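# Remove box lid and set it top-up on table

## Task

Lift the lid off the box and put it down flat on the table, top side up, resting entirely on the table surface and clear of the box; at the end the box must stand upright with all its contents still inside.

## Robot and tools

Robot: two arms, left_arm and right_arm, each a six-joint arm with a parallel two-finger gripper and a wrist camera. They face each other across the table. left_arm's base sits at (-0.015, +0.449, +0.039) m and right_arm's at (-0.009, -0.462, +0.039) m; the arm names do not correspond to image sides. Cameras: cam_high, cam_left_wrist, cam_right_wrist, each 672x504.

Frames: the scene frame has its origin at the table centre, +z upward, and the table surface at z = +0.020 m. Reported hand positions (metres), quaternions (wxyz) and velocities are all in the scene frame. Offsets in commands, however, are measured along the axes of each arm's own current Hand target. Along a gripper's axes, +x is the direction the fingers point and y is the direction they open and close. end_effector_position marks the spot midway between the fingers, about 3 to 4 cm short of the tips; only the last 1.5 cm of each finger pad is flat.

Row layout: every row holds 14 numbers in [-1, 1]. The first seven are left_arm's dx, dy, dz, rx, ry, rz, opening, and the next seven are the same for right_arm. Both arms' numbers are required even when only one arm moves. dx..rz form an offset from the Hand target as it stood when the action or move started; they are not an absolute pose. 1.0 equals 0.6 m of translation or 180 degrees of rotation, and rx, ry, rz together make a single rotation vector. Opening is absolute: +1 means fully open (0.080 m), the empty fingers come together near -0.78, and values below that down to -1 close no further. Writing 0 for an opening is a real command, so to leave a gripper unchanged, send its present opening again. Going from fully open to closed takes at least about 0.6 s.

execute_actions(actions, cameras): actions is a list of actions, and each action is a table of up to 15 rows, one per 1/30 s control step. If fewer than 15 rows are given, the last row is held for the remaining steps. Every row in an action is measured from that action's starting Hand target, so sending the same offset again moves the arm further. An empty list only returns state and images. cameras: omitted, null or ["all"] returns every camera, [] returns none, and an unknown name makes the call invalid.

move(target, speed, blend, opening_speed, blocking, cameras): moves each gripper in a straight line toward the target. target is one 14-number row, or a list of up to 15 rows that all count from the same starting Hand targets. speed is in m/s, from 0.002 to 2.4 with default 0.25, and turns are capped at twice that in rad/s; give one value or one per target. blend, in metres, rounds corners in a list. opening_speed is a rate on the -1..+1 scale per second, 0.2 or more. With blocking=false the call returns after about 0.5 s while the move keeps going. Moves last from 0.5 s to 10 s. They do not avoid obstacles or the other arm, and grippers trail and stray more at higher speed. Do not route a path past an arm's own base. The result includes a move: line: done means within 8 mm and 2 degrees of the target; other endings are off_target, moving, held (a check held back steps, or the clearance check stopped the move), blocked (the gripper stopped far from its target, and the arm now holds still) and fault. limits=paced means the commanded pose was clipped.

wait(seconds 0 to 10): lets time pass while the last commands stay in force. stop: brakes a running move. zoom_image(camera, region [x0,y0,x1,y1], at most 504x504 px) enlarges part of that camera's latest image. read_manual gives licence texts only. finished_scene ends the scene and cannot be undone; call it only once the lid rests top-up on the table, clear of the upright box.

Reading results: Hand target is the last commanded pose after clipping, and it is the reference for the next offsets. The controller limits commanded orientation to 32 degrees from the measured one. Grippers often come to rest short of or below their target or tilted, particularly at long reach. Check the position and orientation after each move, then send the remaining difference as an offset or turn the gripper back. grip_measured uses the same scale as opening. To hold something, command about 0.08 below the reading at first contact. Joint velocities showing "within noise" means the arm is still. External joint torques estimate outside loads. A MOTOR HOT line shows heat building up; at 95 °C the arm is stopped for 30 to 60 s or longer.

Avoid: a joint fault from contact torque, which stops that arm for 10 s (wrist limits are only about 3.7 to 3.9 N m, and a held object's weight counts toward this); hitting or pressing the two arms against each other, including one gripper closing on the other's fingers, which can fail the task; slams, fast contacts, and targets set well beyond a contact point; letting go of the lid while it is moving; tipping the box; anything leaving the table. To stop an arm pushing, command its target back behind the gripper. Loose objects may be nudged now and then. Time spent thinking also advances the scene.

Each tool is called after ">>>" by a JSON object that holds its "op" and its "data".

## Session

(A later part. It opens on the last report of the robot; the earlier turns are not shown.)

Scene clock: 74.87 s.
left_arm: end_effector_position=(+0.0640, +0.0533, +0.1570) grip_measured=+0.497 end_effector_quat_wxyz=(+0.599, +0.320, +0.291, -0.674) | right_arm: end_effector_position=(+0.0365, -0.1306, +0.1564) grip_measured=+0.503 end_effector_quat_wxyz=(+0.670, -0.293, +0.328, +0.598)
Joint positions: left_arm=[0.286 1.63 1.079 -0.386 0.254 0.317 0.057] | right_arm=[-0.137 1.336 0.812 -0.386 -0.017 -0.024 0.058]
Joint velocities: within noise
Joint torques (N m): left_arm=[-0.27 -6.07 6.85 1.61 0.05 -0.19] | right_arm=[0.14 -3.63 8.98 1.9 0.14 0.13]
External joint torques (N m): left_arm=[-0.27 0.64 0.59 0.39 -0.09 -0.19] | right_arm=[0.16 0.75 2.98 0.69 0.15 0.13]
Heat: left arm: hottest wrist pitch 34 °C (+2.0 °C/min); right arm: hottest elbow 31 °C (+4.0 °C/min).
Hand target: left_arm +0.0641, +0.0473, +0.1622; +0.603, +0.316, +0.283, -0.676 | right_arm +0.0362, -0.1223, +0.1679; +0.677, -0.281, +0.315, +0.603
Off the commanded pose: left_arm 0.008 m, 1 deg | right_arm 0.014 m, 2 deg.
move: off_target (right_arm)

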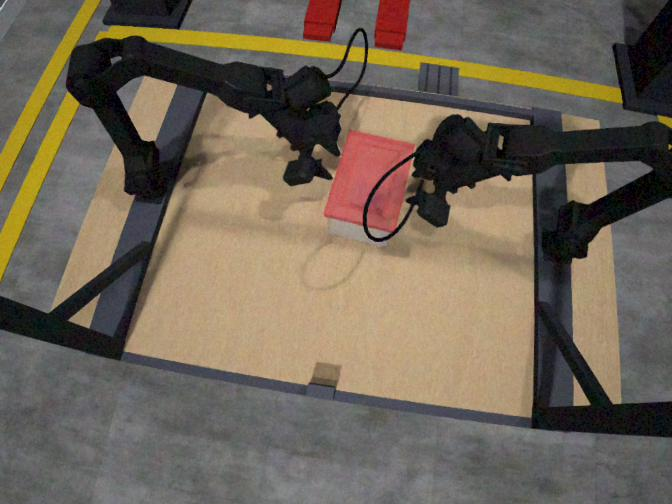

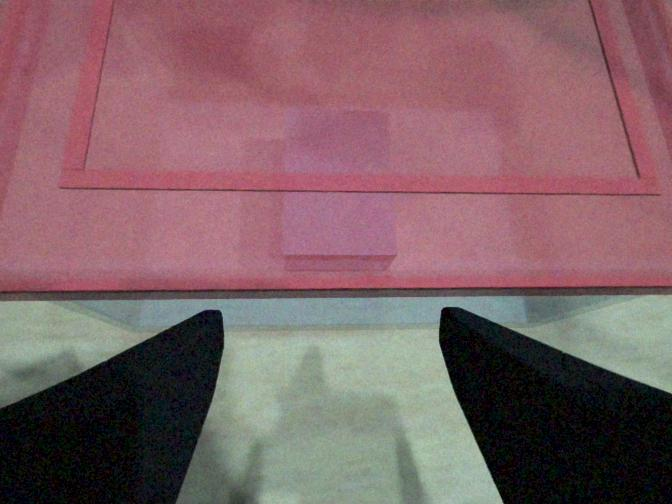

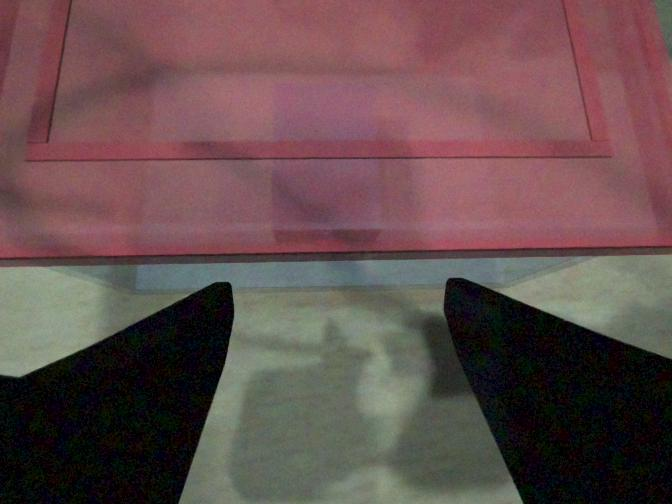

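>>> {"op": "move", "data": {"target": [0.0039,0,0.0098,0,0,0,0.5,0.006,0,0.0123,0,0,0,0.5], "speed": 0.08}}

Scene clock: 76.93 s.
left_arm: end_effector_position=(+0.0654, +0.0487, +0.1583) grip_measured=+0.497 end_effector_quat_wxyz=(+0.601, +0.320, +0.291, -0.672) | right_arm: end_effector_position=(+0.0375, -0.1239, +0.1579) grip_measured=+0.503 end_effector_quat_wxyz=(+0.670, -0.293, +0.328, +0.598)
Joint positions: left_arm=[0.284 1.646 1.101 -0.391 0.249 0.312 0.057] | right_arm=[-0.137 1.362 0.838 -0.386 -0.017 -0.024 0.058]
Joint velocities: within noise
Joint torques (N m): left_arm=[-0.42 -5.78 7.46 1.4 0.03 -0.21] | right_arm=[0.21 -3.45 9.47 1.84 0.15 0.15]
External joint torques (N m): left_arm=[-0.46 0.92 1.29 0.2 -0.1 -0.21] | right_arm=[0.24 1.12 3.45 0.63 0.16 0.15]
Heat: left arm: hottest wrist pitch 34 °C (+1.0 °C/min); right arm: hottest elbow 32 °C (+5.0 °C/min).
Hand target: left_arm +0.0634, +0.0414, +0.1642; +0.603, +0.316, +0.283, -0.676 | right_arm +0.0371, -0.1144, +0.1699; +0.677, -0.281, +0.315, +0.603
Off the commanded pose: left_arm 0.010 m, 1 deg | right_arm 0.015 m, 2 deg.
move: off_target (left_arm, right_arm)

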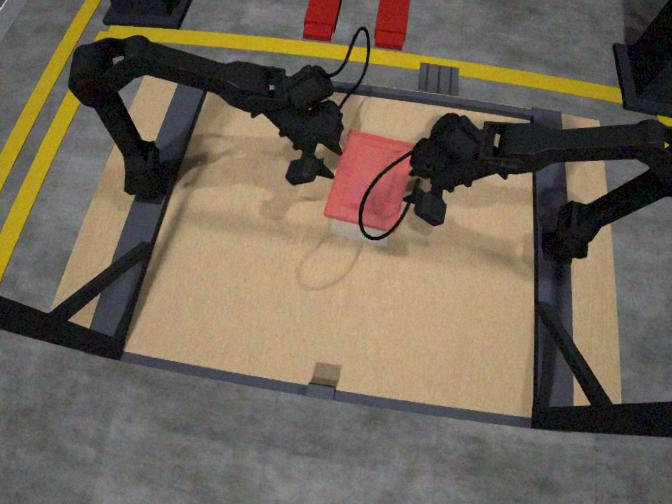

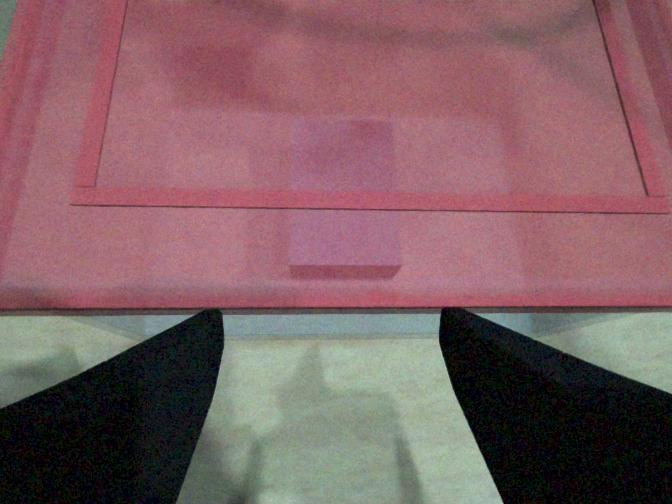

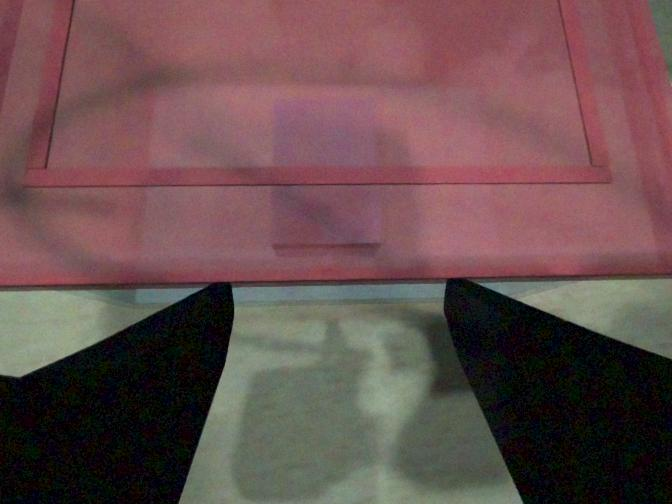

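>>> {"op": "move", "data": {"target": [0.0086,0,0.0102,0,0,0,0.5,0.0086,0,0.0102,0,0,0,0.5], "speed": 0.08}}

Scene clock: 80.50 s.
left_arm: end_effector_position=(+0.0644, +0.0473, +0.1579) grip_measured=+0.497 end_effector_quat_wxyz=(+0.598, +0.324, +0.295, -0.671) | right_arm: end_effector_position=(+0.0376, -0.1228, +0.1568) grip_measured=+0.503 end_effector_quat_wxyz=(+0.668, -0.297, +0.332, +0.596)
Joint positions: left_arm=[0.28 1.656 1.118 -0.409 0.246 0.312 0.057] | right_arm=[-0.137 1.376 0.852 -0.4 -0.017 -0.024 0.058]
Joint velocities: within noise
Joint torques (N m): left_arm=[-0.86 -4.12 8.6 2.6 -0.04 -0.28] | right_arm=[0.26 -1.71 10.71 3.13 0.17 0.17]
External joint torques (N m): left_arm=[-0.91 2.78 2.33 1.38 -0.17 -0.28] | right_arm=[0.21 2.95 4.69 1.93 0.19 0.17]
Heat: left arm: hottest wrist pitch 35 °C (+1.0 °C/min); right arm: hottest elbow 33 °C (+6.1 °C/min).
Hand target: left_arm +0.0625, +0.0334, +0.1642; +0.603, +0.316, +0.283, -0.676 | right_arm +0.0380, -0.1064, +0.1699; +0.677, -0.281, +0.315, +0.603
Off the commanded pose: left_arm 0.015 m, 2 deg | right_arm 0.021 m, 3 deg.
move: off_target (left_arm, right_arm)

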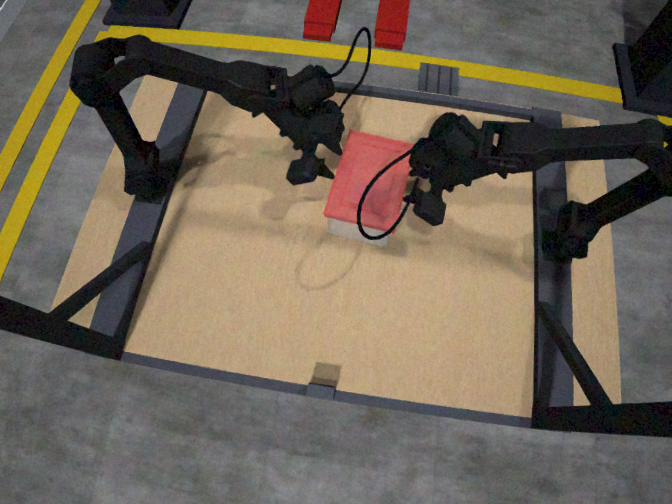

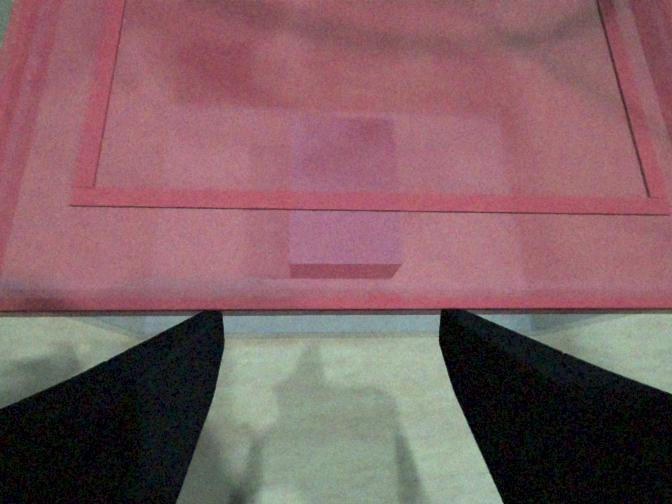

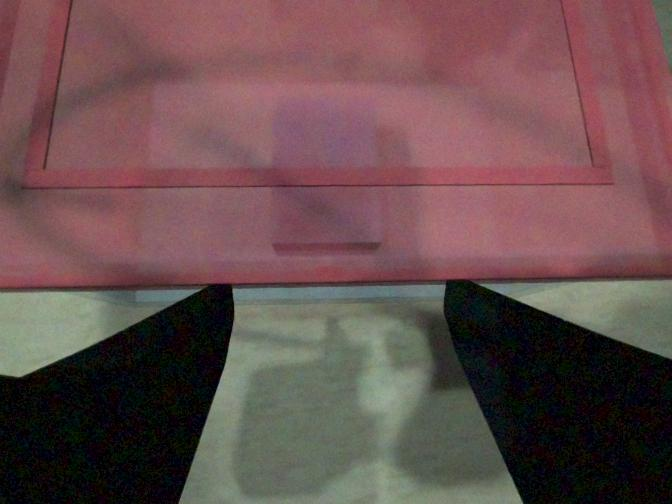

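>>> {"op": "move", "data": {"target": [-0.0255,0,0.0214,0,0,0,0.5,-0.0255,0,0.0214,0,0,0,0.5], "speed": 0.06}}

Scene clock: 82.53 s.
left_arm: end_effector_position=(+0.0657, +0.0469, +0.1644) grip_measured=+0.497 end_effector_quat_wxyz=(+0.595, +0.332, +0.305, -0.665) | right_arm: end_effector_position=(+0.0385, -0.1220, +0.1646) grip_measured=+0.503 end_effector_quat_wxyz=(+0.664, -0.305, +0.342, +0.591)
Joint positions: left_arm=[0.278 1.666 1.17 -0.48 0.234 0.312 0.057] | right_arm=[-0.139 1.387 0.907 -0.472 -0.016 -0.024 0.058]
Joint velocities: within noise
Joint torques (N m): left_arm=[-0.6 -7.78 9.48 1.91 0.43 -0.28] | right_arm=[0.26 -4.96 12 2.28 0.14 0.17]
External joint torques (N m): left_arm=[-0.62 -0.78 3.2 0.73 0.3 -0.28] | right_arm=[0.26 -0.19 5.92 1.09 0.16 0.17]
Heat: left arm: hottest wrist pitch 36 °C (+1.0 °C/min); right arm: hottest elbow 33 °C (+6.0 °C/min).
Hand target: left_arm +0.0625, +0.0333, +0.1841; +0.603, +0.316, +0.283, -0.676 | right_arm +0.0380, -0.1064, +0.1898; +0.677, -0.281, +0.315, +0.603
Off the commanded pose: left_arm 0.024 m, 4 deg | right_arm 0.030 m, 5 deg.
move: off_target (left_arm, right_arm)

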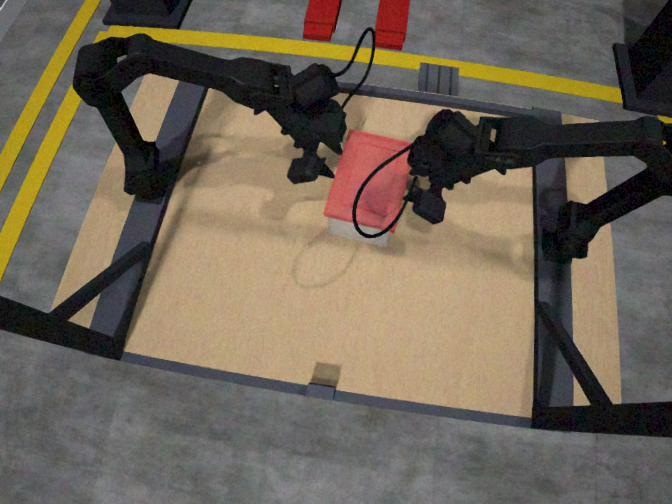

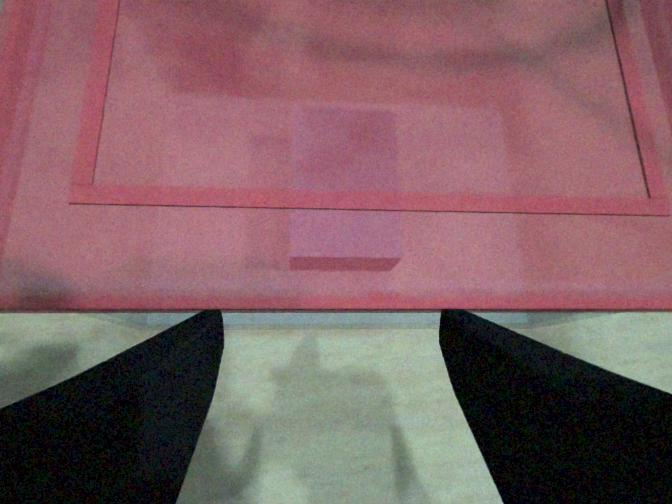

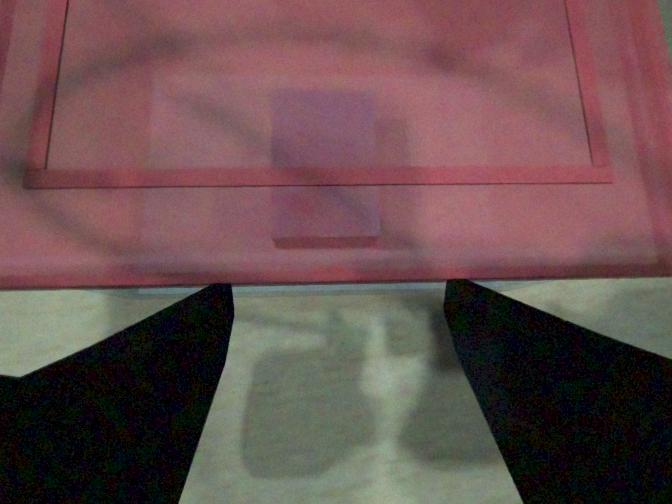

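>>> {"op": "move", "data": {"target": [-0.0447,0,0.0375,0,0,0,0.5,-0.0447,0,0.0375,0,0,0,0.5], "speed": 0.08}}

Scene clock: 85.60 s.
left_arm: end_effector_position=(+0.0619, +0.0354, +0.2064) grip_measured=+0.497 end_effector_quat_wxyz=(+0.597, +0.325, +0.294, -0.672) | right_arm: end_effector_position=(+0.0390, -0.1110, +0.2107) grip_measured=+0.503 end_effector_quat_wxyz=(+0.670, -0.294, +0.327, +0.598)
Joint positions: left_arm=[0.263 1.659 1.317 -0.602 0.237 0.302 0.057] | right_arm=[-0.136 1.376 1.062 -0.597 -0.016 -0.024 0.058]
Joint velocities: within noise
Joint torques (N m): left_arm=[-0.18 -9.03 7.1 0.92 0.29 -0.14] | right_arm=[0.26 -5 9.3 1.2 0.13 0.17]
External joint torques (N m): left_arm=[-0.22 -1.81 0.55 -0.33 0.16 -0.14] | right_arm=[0.28 -0.16 3.09 -0.02 0.14 0.17]
Heat: left arm: hottest wrist pitch 36 °C (+0.0 °C/min); right arm: hottest elbow 34 °C (+6.0 °C/min).
Hand target: left_arm +0.0625, +0.0332, +0.2191; +0.603, +0.316, +0.283, -0.676 | right_arm +0.0380, -0.1064, +0.2249; +0.677, -0.281, +0.315, +0.603
Off the commanded pose: left_arm 0.013 m, 2 deg | right_arm 0.015 m, 2 deg.
move: off_target (left_arm, right_arm)

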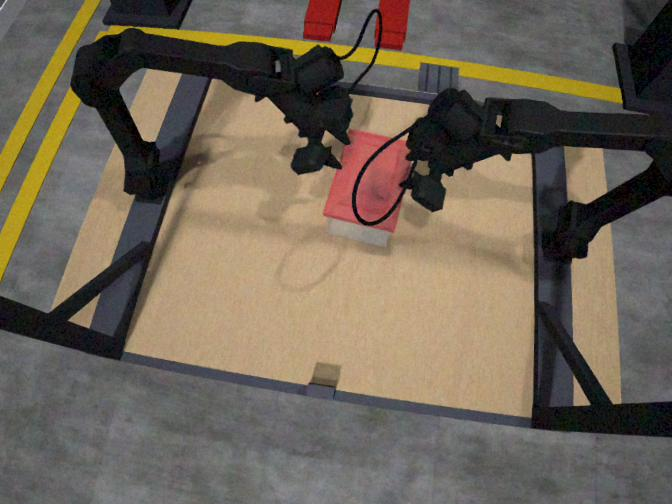

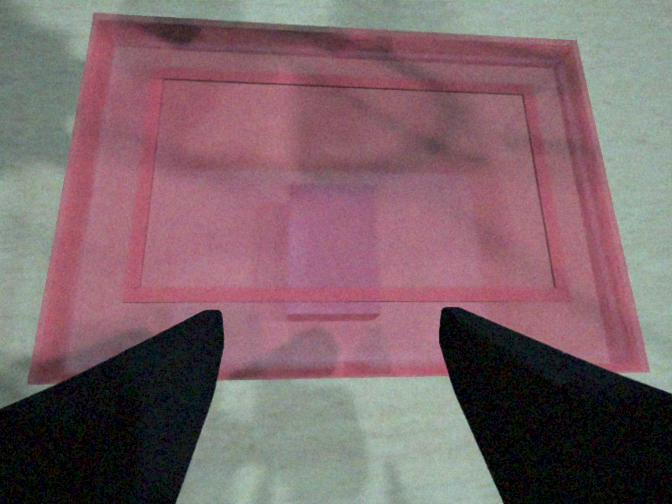

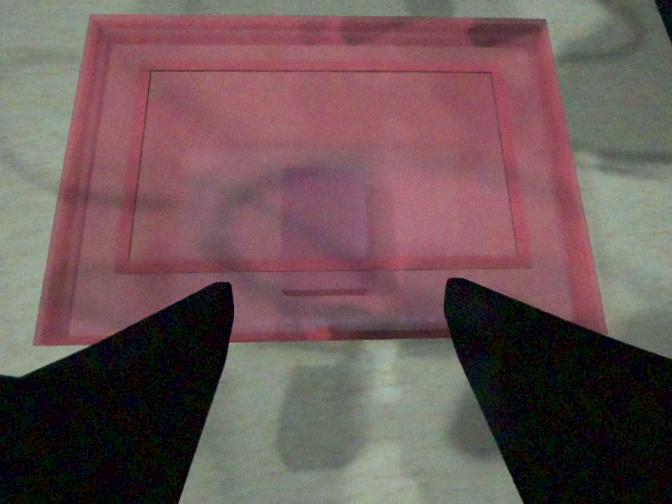

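>>> {"op": "move", "data": {"target": [[-0.0557,0,-0.0664,0,-0.0833,0,0.5,-0.059,0,-0.0702,0,-0.0833,0,0.5],[0.0393,0,-0.1243,0,-0.0833,0,0.5,0.0453,0,-0.1328,0,-0.0833,0,0.5]], "speed": 0.2}}

>>> {"op": "zoom_image", "data": {"camera": "cam_high", "region": [300, 110, 440, 260]}}

Scene clock: 93.90 s.
left_arm: end_effector_position=(+0.0682, +0.0766, +0.1531) grip_measured=+0.497 end_effector_quat_wxyz=(+0.634, +0.227, +0.203, -0.711) | right_arm: end_effector_position=(+0.0334, -0.1501, +0.1525) grip_measured=+0.503 end_effector_quat_wxyz=(+0.712, -0.206, +0.224, +0.632)
Joint positions: left_arm=[0.364 1.48 0.733 0.069 0.387 0.294 0.057] | right_arm=[-0.136 1.126 0.47 0.037 -0.016 -0.024 0.058]
Joint velocities: within noise
Joint torques (N m): left_arm=[-0.28 -4.95 4.88 1.87 0.08 -0.19] | right_arm=[-0.17 -2.42 5.42 2.24 -0.18 0.16]
External joint torques (N m): left_arm=[-0.28 0.48 -1.19 0.43 -0.08 -0.19] | right_arm=[-0.17 0.6 -0.62 0.78 -0.17 0.16]
Heat: left arm: hottest elbow 35 °C (+6.0 °C/min); right arm: hottest elbow 35 °C (+7.0 °C/min).
Hand target: left_arm +0.0673, +0.0751, +0.1533; +0.634, +0.225, +0.202, -0.712 | right_arm +0.0330, -0.1497, +0.1528; +0.712, -0.200, +0.224, +0.635
Off the commanded pose: left_arm 0.002 m, 0 deg | right_arm 0.001 m, 1 deg.
move: done

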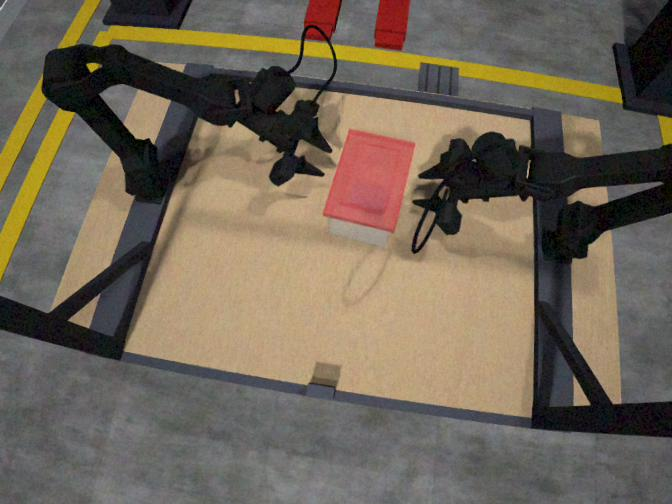

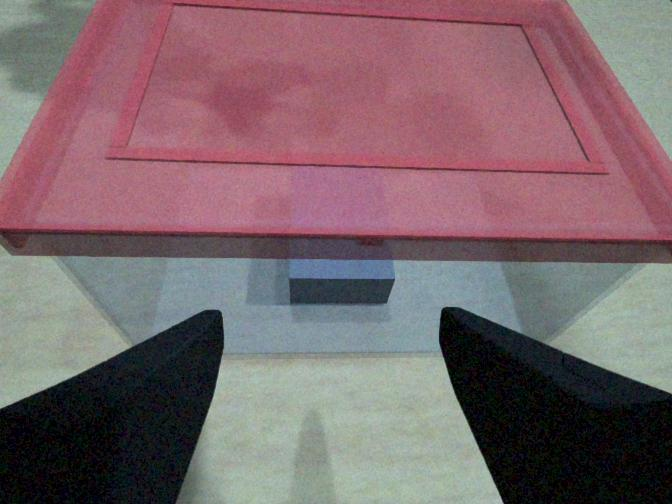

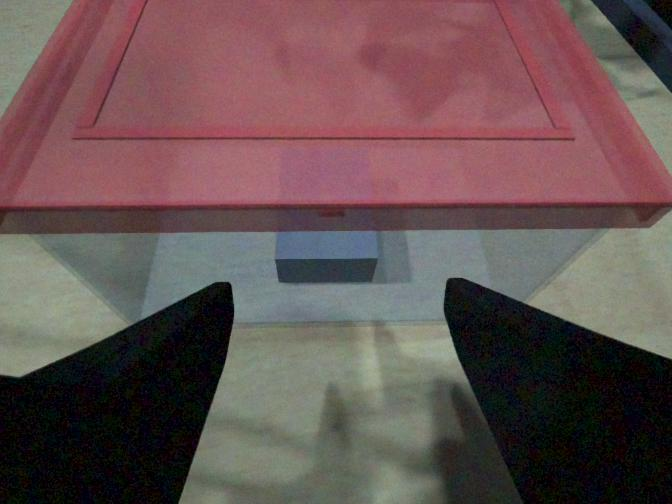

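Scaled by 3.360.

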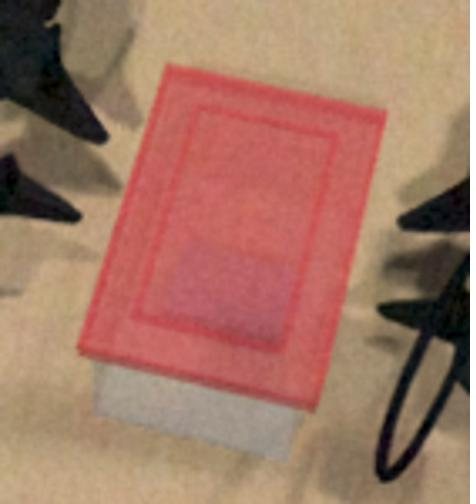

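>>> {"op": "move", "data": {"target": [0.0218,0,0.0153,0,0,0,0.5,0.019,0,0.0194,0,0,0,0.5], "speed": 0.1}}

Scene clock: 96.57 s.
left_arm: end_effector_position=(+0.0630, +0.0646, +0.1466) grip_measured=+0.497 end_effector_quat_wxyz=(+0.630, +0.230, +0.211, -0.711) | right_arm: end_effector_position=(+0.0347, -0.1415, +0.1435) grip_measured=+0.503 end_effector_quat_wxyz=(+0.709, -0.215, +0.235, +0.630)
Joint positions: left_arm=[0.334 1.535 0.765 0.082 0.367 0.275 0.057] | right_arm=[-0.136 1.2 0.493 0.058 -0.016 -0.024 0.058]
Joint velocities: within noise
Joint torques (N m): left_arm=[-0.22 -5.23 6.62 1.87 0.08 -0.19] | right_arm=[0.03 -2.72 8.86 2.23 -0.13 0.19]
External joint torques (N m): left_arm=[-0.21 0.55 0.57 0.42 -0.07 -0.19] | right_arm=[0.04 0.66 2.89 0.77 -0.12 0.19]
Heat: left arm: hottest elbow 35 °C (+6.0 °C/min); right arm: hottest elbow 35 °C (+6.0 °C/min).
Hand target: left_arm +0.0654, +0.0593, +0.1532; +0.634, +0.225, +0.202, -0.712 | right_arm +0.0349, -0.1338, +0.1558; +0.712, -0.200, +0.224, +0.635
Off the commanded pose: left_arm 0.009 m, 1 deg | right_arm 0.015 m, 2 deg.
move: off_target (left_arm, right_arm)

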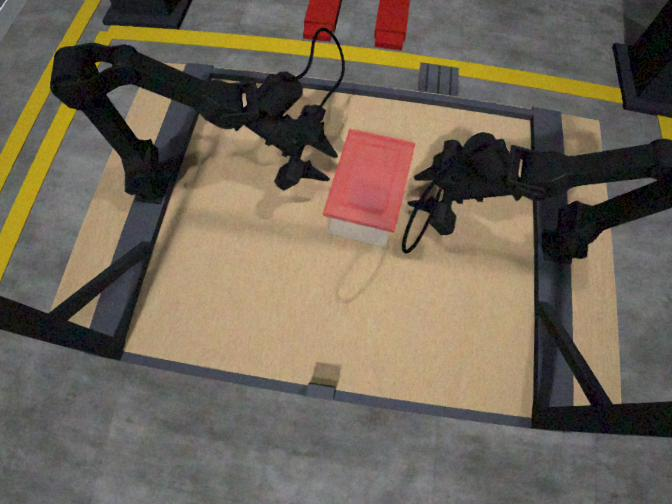

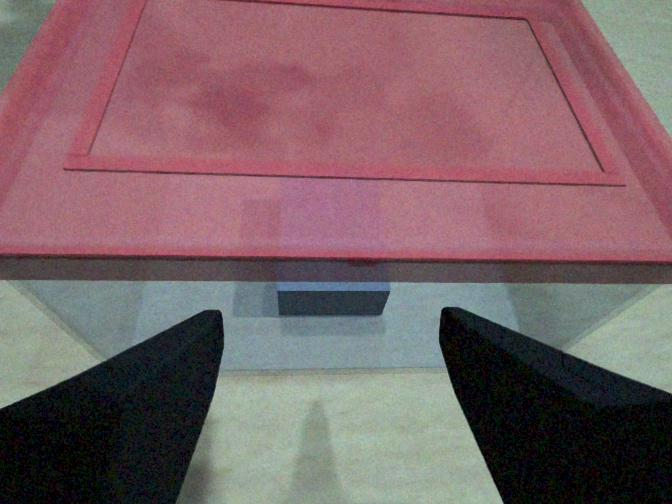

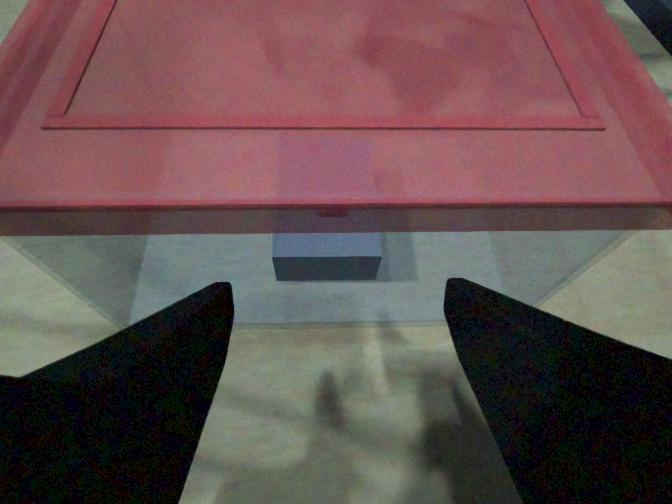

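>>> {"op": "move", "data": {"target": [0.0108,0,0.0107,0,0,0,0.5,0.0093,0,0.0157,0,0,0,0.5], "speed": 0.1}}

Scene clock: 99.10 s.
left_arm: end_effector_position=(+0.0645, +0.0557, +0.1487) grip_measured=+0.497 end_effector_quat_wxyz=(+0.633, +0.229, +0.210, -0.709) | right_arm: end_effector_position=(+0.0361, -0.1314, +0.1482) grip_measured=+0.503 end_effector_quat_wxyz=(+0.709, -0.214, +0.233, +0.630)
Joint positions: left_arm=[0.326 1.563 0.799 0.082 0.357 0.266 0.057] | right_arm=[-0.136 1.238 0.535 0.058 -0.016 -0.024 0.058]
Joint velocities: within noise
Joint torques (N m): left_arm=[-0.28 -5.44 6.6 1.71 0.07 -0.18] | right_arm=[0.15 -2.96 8.86 1.92 -0.09 0.21]
External joint torques (N m): left_arm=[-0.31 0.62 0.46 0.22 -0.08 -0.18] | right_arm=[0.16 0.71 2.87 0.46 -0.09 0.21]
Heat: left arm: hottest elbow 36 °C (+6.1 °C/min); right arm: hottest elbow 35 °C (+6.1 °C/min).
Hand target: left_arm +0.0644, +0.0503, +0.1547; +0.634, +0.225, +0.202, -0.712 | right_arm +0.0360, -0.1239, +0.1603; +0.712, -0.200, +0.224, +0.635
Off the commanded pose: left_arm 0.008 m, 1 deg | right_arm 0.014 m, 2 deg.
move: off_target (right_arm)

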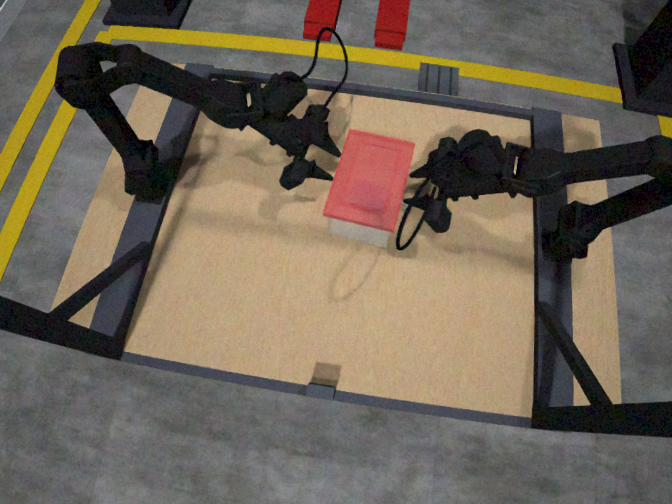

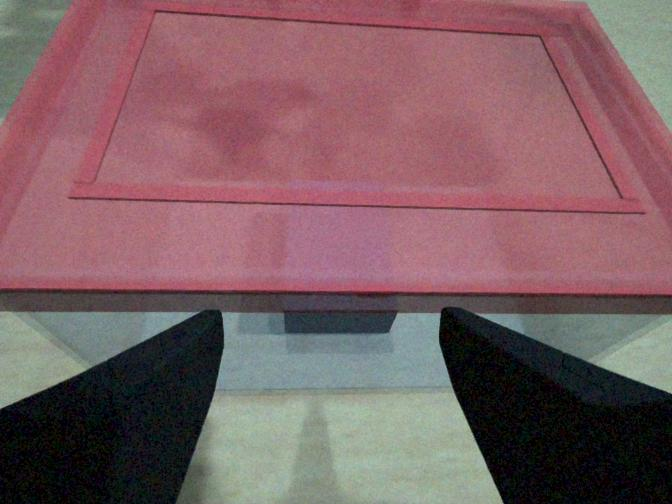

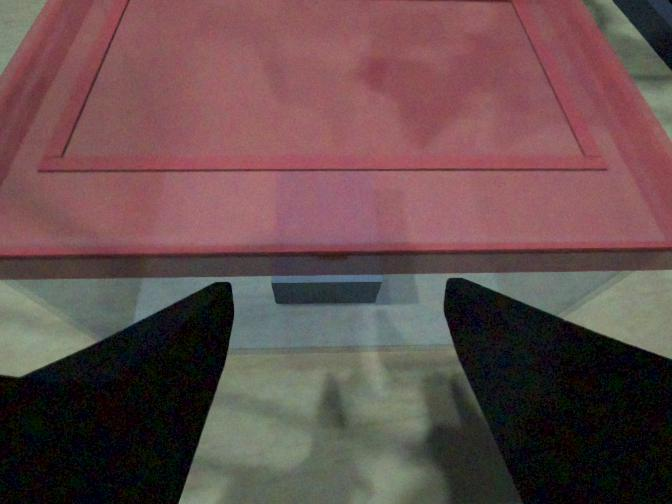

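>>> {"op": "move", "data": {"target": [0.0187,0,0.017,0,0,0,0.5,0.0203,0,0.0205,0,0,0,0.5], "speed": 0.08}}

Scene clock: 101.27 s.
left_arm: end_effector_position=(+0.0634, +0.0519, +0.1470) grip_measured=+0.497 end_effector_quat_wxyz=(+0.628, +0.230, +0.218, -0.710) | right_arm: end_effector_position=(+0.0368, -0.1269, +0.1438) grip_measured=+0.503 end_effector_quat_wxyz=(+0.706, -0.222, +0.244, +0.627)
Joint positions: left_arm=[0.321 1.583 0.822 0.063 0.36 0.262 0.057] | right_arm=[-0.136 1.276 0.561 0.043 -0.016 -0.023 0.058]
Joint velocities: within noise
Joint torques (N m): left_arm=[-1.36 -2.71 9.62 2.66 -0.43 -0.28] | right_arm=[0.25 -0.46 12.46 3.33 -0.05 0.18]
External joint torques (N m): left_arm=[-1.38 3.53 3.51 1.2 -0.58 -0.28] | right_arm=[0.28 3.38 6.59 1.9 -0.05 0.18]
Heat: left arm: hottest elbow 36 °C (+6.1 °C/min); right arm: hottest elbow 36 °C (+7.1 °C/min).
Hand target: left_arm +0.0627, +0.0354, +0.1566; +0.634, +0.225, +0.202, -0.712 | right_arm +0.0380, -0.1070, +0.1634; +0.712, -0.200, +0.224, +0.635
Off the commanded pose: left_arm 0.019 m, 2 deg | right_arm 0.028 m, 4 deg.
move: off_target (left_arm, right_arm)

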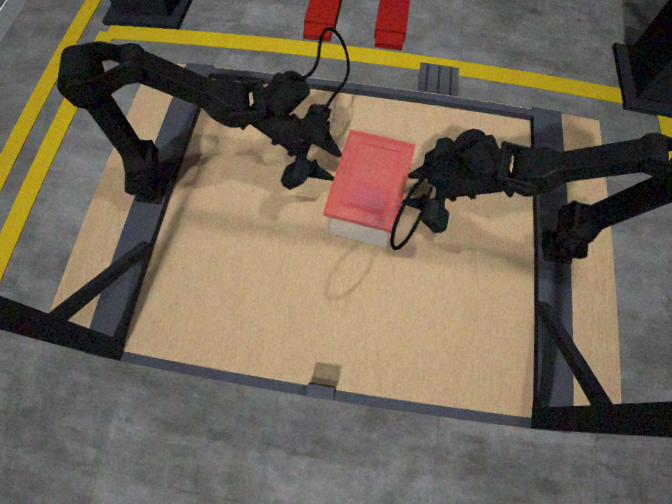

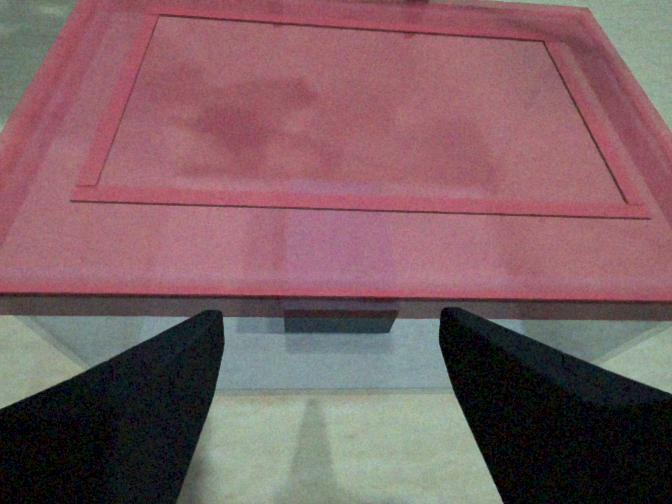

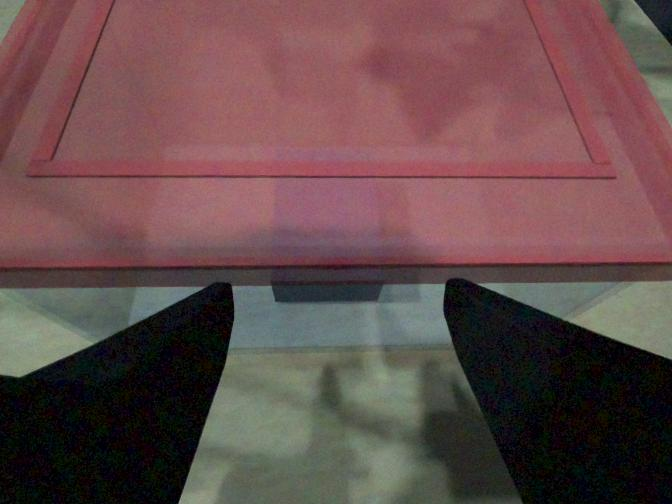

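>>> {"op": "move", "data": {"target": [-0.0115,0,0.0164,0,0,0,0.5,-0.0115,0,0.0164,0,0,0,0.5], "speed": 0.04}}

>>> {"op": "move", "data": {"target": [-0.0115,0,0.0164,0,0,0,0.5,-0.0115,0,0.0164,0,0,0,0.5], "speed": 0.04}}

Scene clock: 105.60 s.
left_arm: end_effector_position=(+0.0640, +0.0516, +0.1493) grip_measured=+0.497 end_effector_quat_wxyz=(+0.627, +0.237, +0.228, -0.706) | right_arm: end_effector_position=(+0.0363, -0.1262, +0.1475) grip_measured=+0.503 end_effector_quat_wxyz=(+0.702, -0.229, +0.252, +0.625)
Joint positions: left_arm=[0.32 1.583 0.851 0.01 0.352 0.262 0.057] | right_arm=[-0.134 1.276 0.594 -0.014 -0.016 -0.023 0.058]
Joint velocities: within noise
Joint torques (N m): left_arm=[-1.19 -5.64 9.74 2.63 -0.12 -0.28] | right_arm=[0.27 -3.08 12.77 3.14 -0.06 0.18]
External joint torques (N m): left_arm=[-1.25 0.61 3.55 1.18 -0.27 -0.29] | right_arm=[0.25 0.8 6.87 1.74 -0.05 0.18]
Heat: left arm: hottest wrist pitch 39 °C (+3.0 °C/min); right arm: hottest elbow 36 °C (+7.0 °C/min).
Hand target: left_arm +0.0627, +0.0354, +0.1686; +0.634, +0.225, +0.202, -0.712 | right_arm +0.0380, -0.1070, +0.1754; +0.712, -0.200, +0.224, +0.635
Off the commanded pose: left_arm 0.025 m, 3 deg | right_arm 0.034 m, 5 deg.
move: off_target (left_arm, right_arm)

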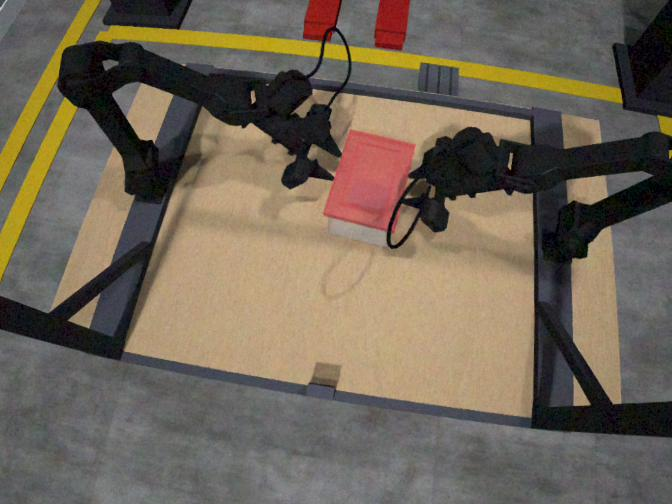

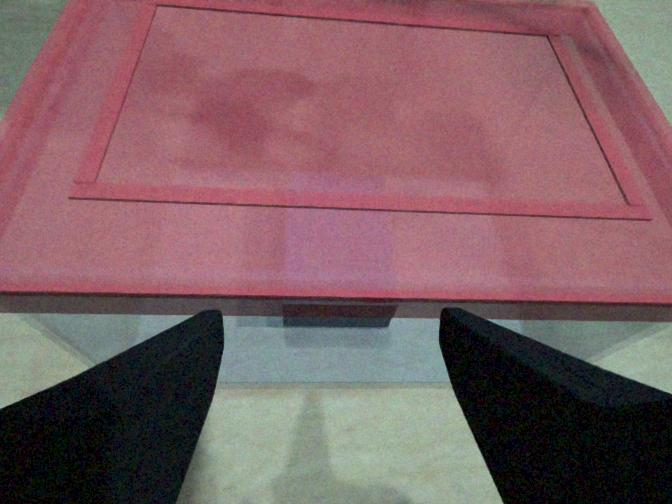

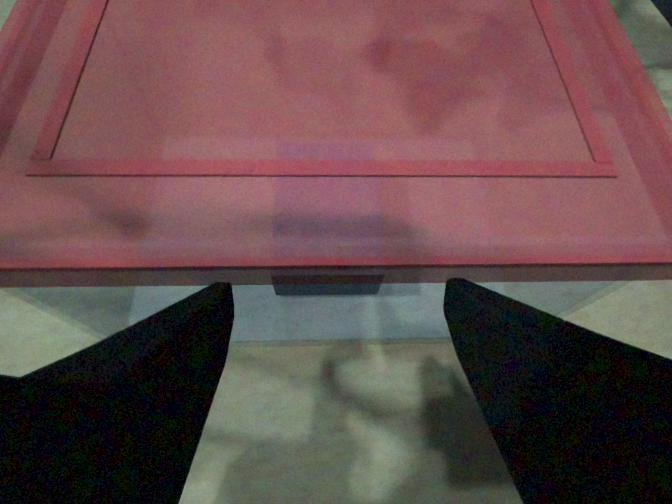

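Scene clock: 106.67 s.
left_arm: end_effector_position=(+0.0643, +0.0510, +0.1520) grip_measured=+0.497 end_effector_quat_wxyz=(+0.626, +0.244, +0.237, -0.702) | right_arm: end_effector_position=(+0.0373, -0.1267, +0.1506) grip_measured=+0.503 end_effector_quat_wxyz=(+0.700, -0.237, +0.262, +0.621)
Joint positions: left_arm=[0.315 1.583 0.88 -0.041 0.338 0.262 0.057] | right_arm=[-0.137 1.276 0.627 -0.072 -0.016 -0.023 0.058]
Joint velocities: within noise
Joint torques (N m): left_arm=[-0.84 -8.28 9.93 2.49 0.17 -0.27] | right_arm=[0.23 -5.34 13.2 3.14 -0.06 0.19]
External joint torques (N m): left_arm=[-0.93 -2.02 3.76 1.07 0.03 -0.27] | right_arm=[0.24 -1.36 7.14 1.73 -0.05 0.18]
Heat: left arm: hottest elbow 39 °C (+7.0 °C/min); right arm: hottest elbow 37 °C (+8.0 °C/min).
Hand target: left_arm +0.0627, +0.0353, +0.1807; +0.634, +0.225, +0.202, -0.712 | right_arm +0.0380, -0.1070, +0.1874; +0.712, -0.200, +0.224, +0.635
Off the commanded pose: left_arm 0.033 m, 5 deg | right_arm 0.042 m, 6 deg.
move: off_target (left_arm, right_arm)

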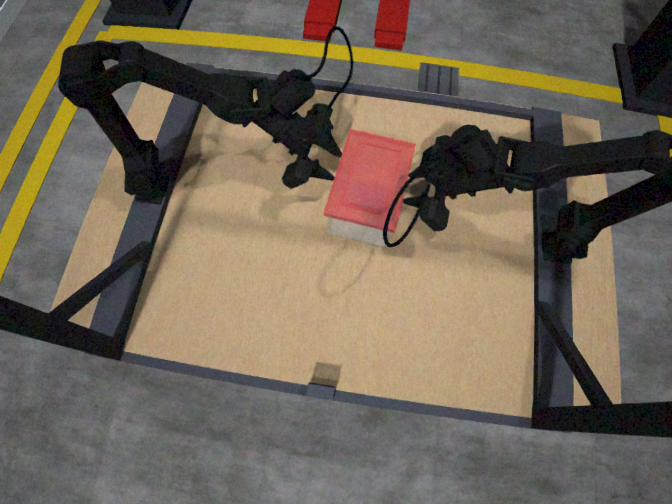

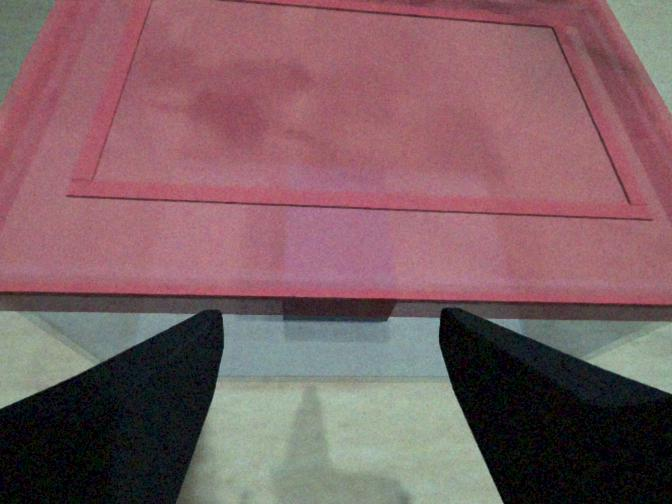

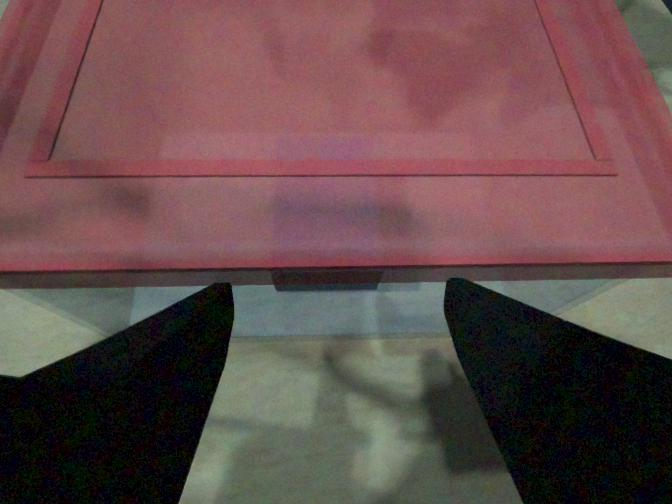

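>>> {"op": "zoom_image", "data": {"camera": "cam_high", "region": [300, 110, 440, 260]}}

>>> {"op": "zoom_image", "data": {"camera": "cam_right_wrist", "region": [0, 220, 260, 360]}}

Scaled by 3.360.

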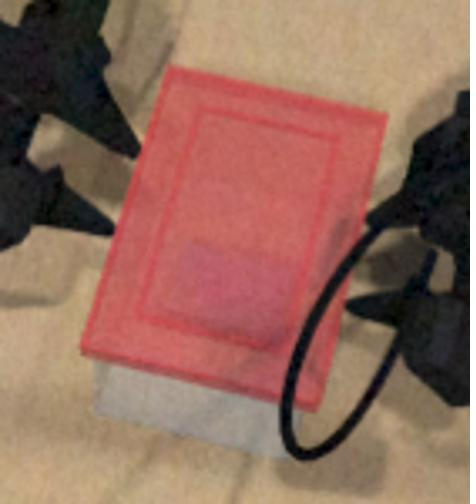

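Scaled by 1.938.

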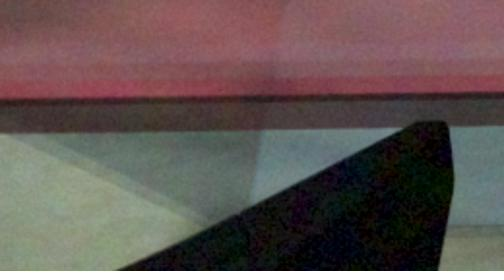

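>>> {"op": "move", "data": {"target": [-0.0033,0,0.0221,0,0,0,0.5,-0.0033,0,0.0221,0,0,0,0.5], "speed": 0.04}}

>>> {"op": "zoom_image", "data": {"camera": "cam_high", "region": [300, 110, 440, 260]}}

Scene clock: 111.83 s.
left_arm: end_effector_position=(+0.0639, +0.0519, +0.1540) grip_measured=+0.497 end_effector_quat_wxyz=(+0.623, +0.253, +0.249, -0.697) | right_arm: end_effector_position=(+0.0372, -0.1273, +0.1554) grip_measured=+0.503 end_effector_quat_wxyz=(+0.696, -0.245, +0.272, +0.618)
Joint positions: left_arm=[0.311 1.583 0.912 -0.105 0.326 0.262 0.057] | right_arm=[-0.137 1.275 0.665 -0.139 -0.016 -0.023 0.058]
Joint velocities: within noise
Joint torques (N m): left_arm=[-0.13 -6.82 5.98 1.65 0.24 -0.01] | right_arm=[-0.01 -3.68 6.79 2.06 -0.02 0.02]
External joint torques (N m): left_arm=[-0.14 -0.47 -0.26 0.26 0.09 -0.01] | right_arm=[-0.02 0.34 0.7 0.68 -0.01 0.01]
Heat: left arm: hottest elbow 39 °C (+7.0 °C/min); right arm: hottest elbow 39 °C (+9.0 °C/min).
Hand target: left_arm +0.0622, +0.0481, +0.1607; +0.624, +0.248, +0.240, -0.701 (not the last commanded pose) | right_arm +0.0368, -0.1238, +0.1619; +0.698, -0.236, +0.264, +0.622 (not the last commanded pose)
Off the commanded pose: left_arm 0.045 m, 7 deg | right_arm 0.051 m, 8 deg.
move: blocked (right_arm; both arms now hold where they are), off_target (left_arm)

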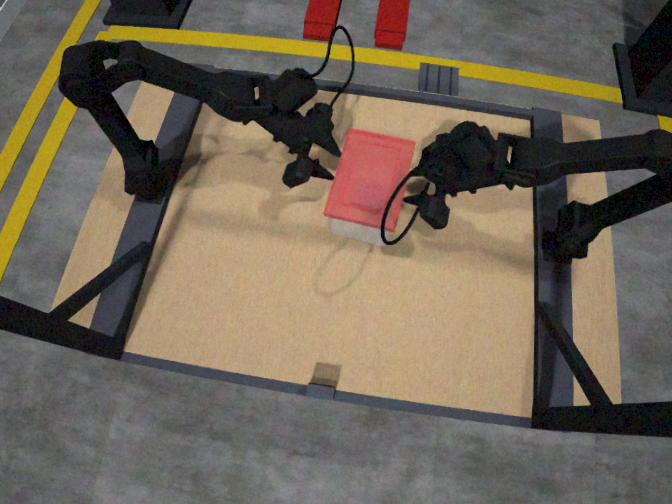

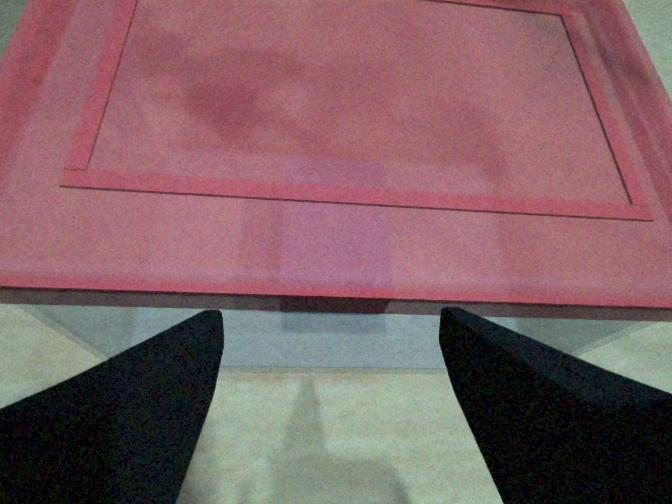

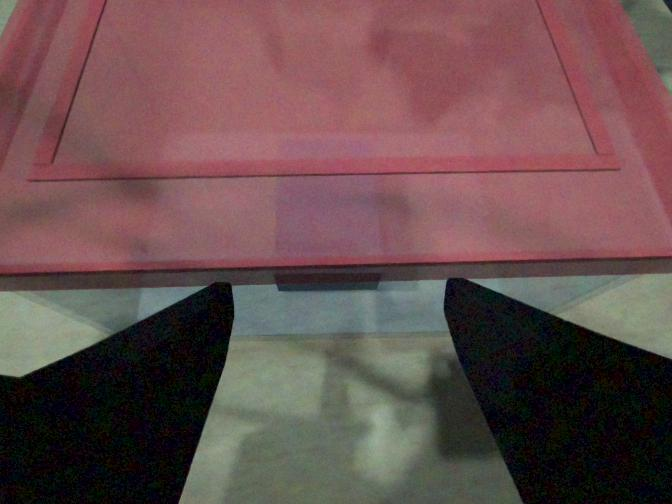

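Scaled by 3.360.

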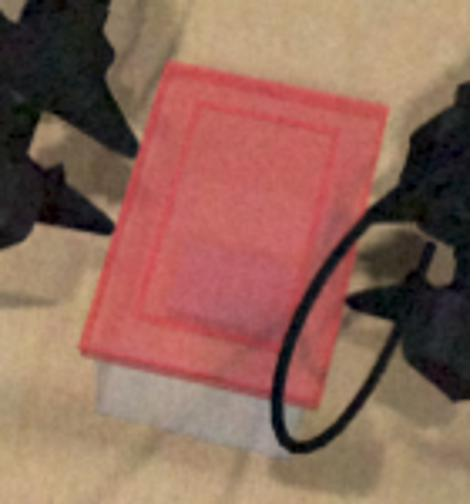

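>>> {"op": "zoom_image", "data": {"camera": "cam_right_wrist", "region": [400, 200, 672, 360]}}

>>> {"op": "zoom_image", "data": {"camera": "cam_left_wrist", "region": [0, 240, 300, 400]}}

>>> {"op": "zoom_image", "data": {"camera": "cam_left_wrist", "region": [400, 240, 672, 400]}}

Scaled by 1.853.

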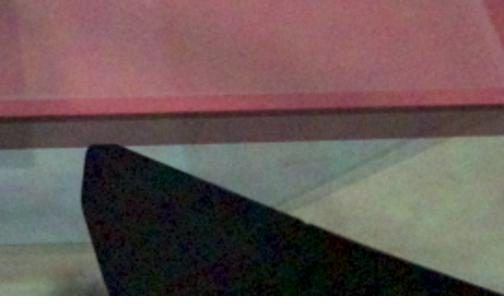

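Scaled by 1.680.

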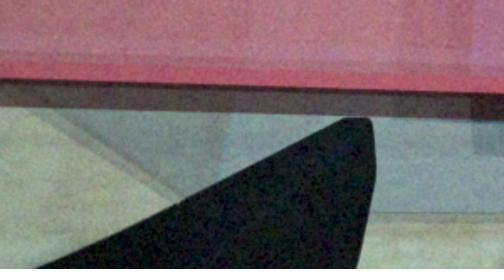

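Scaled by 1.853.

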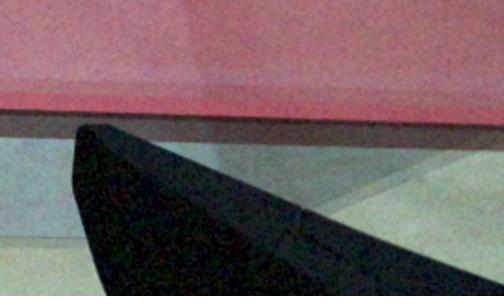

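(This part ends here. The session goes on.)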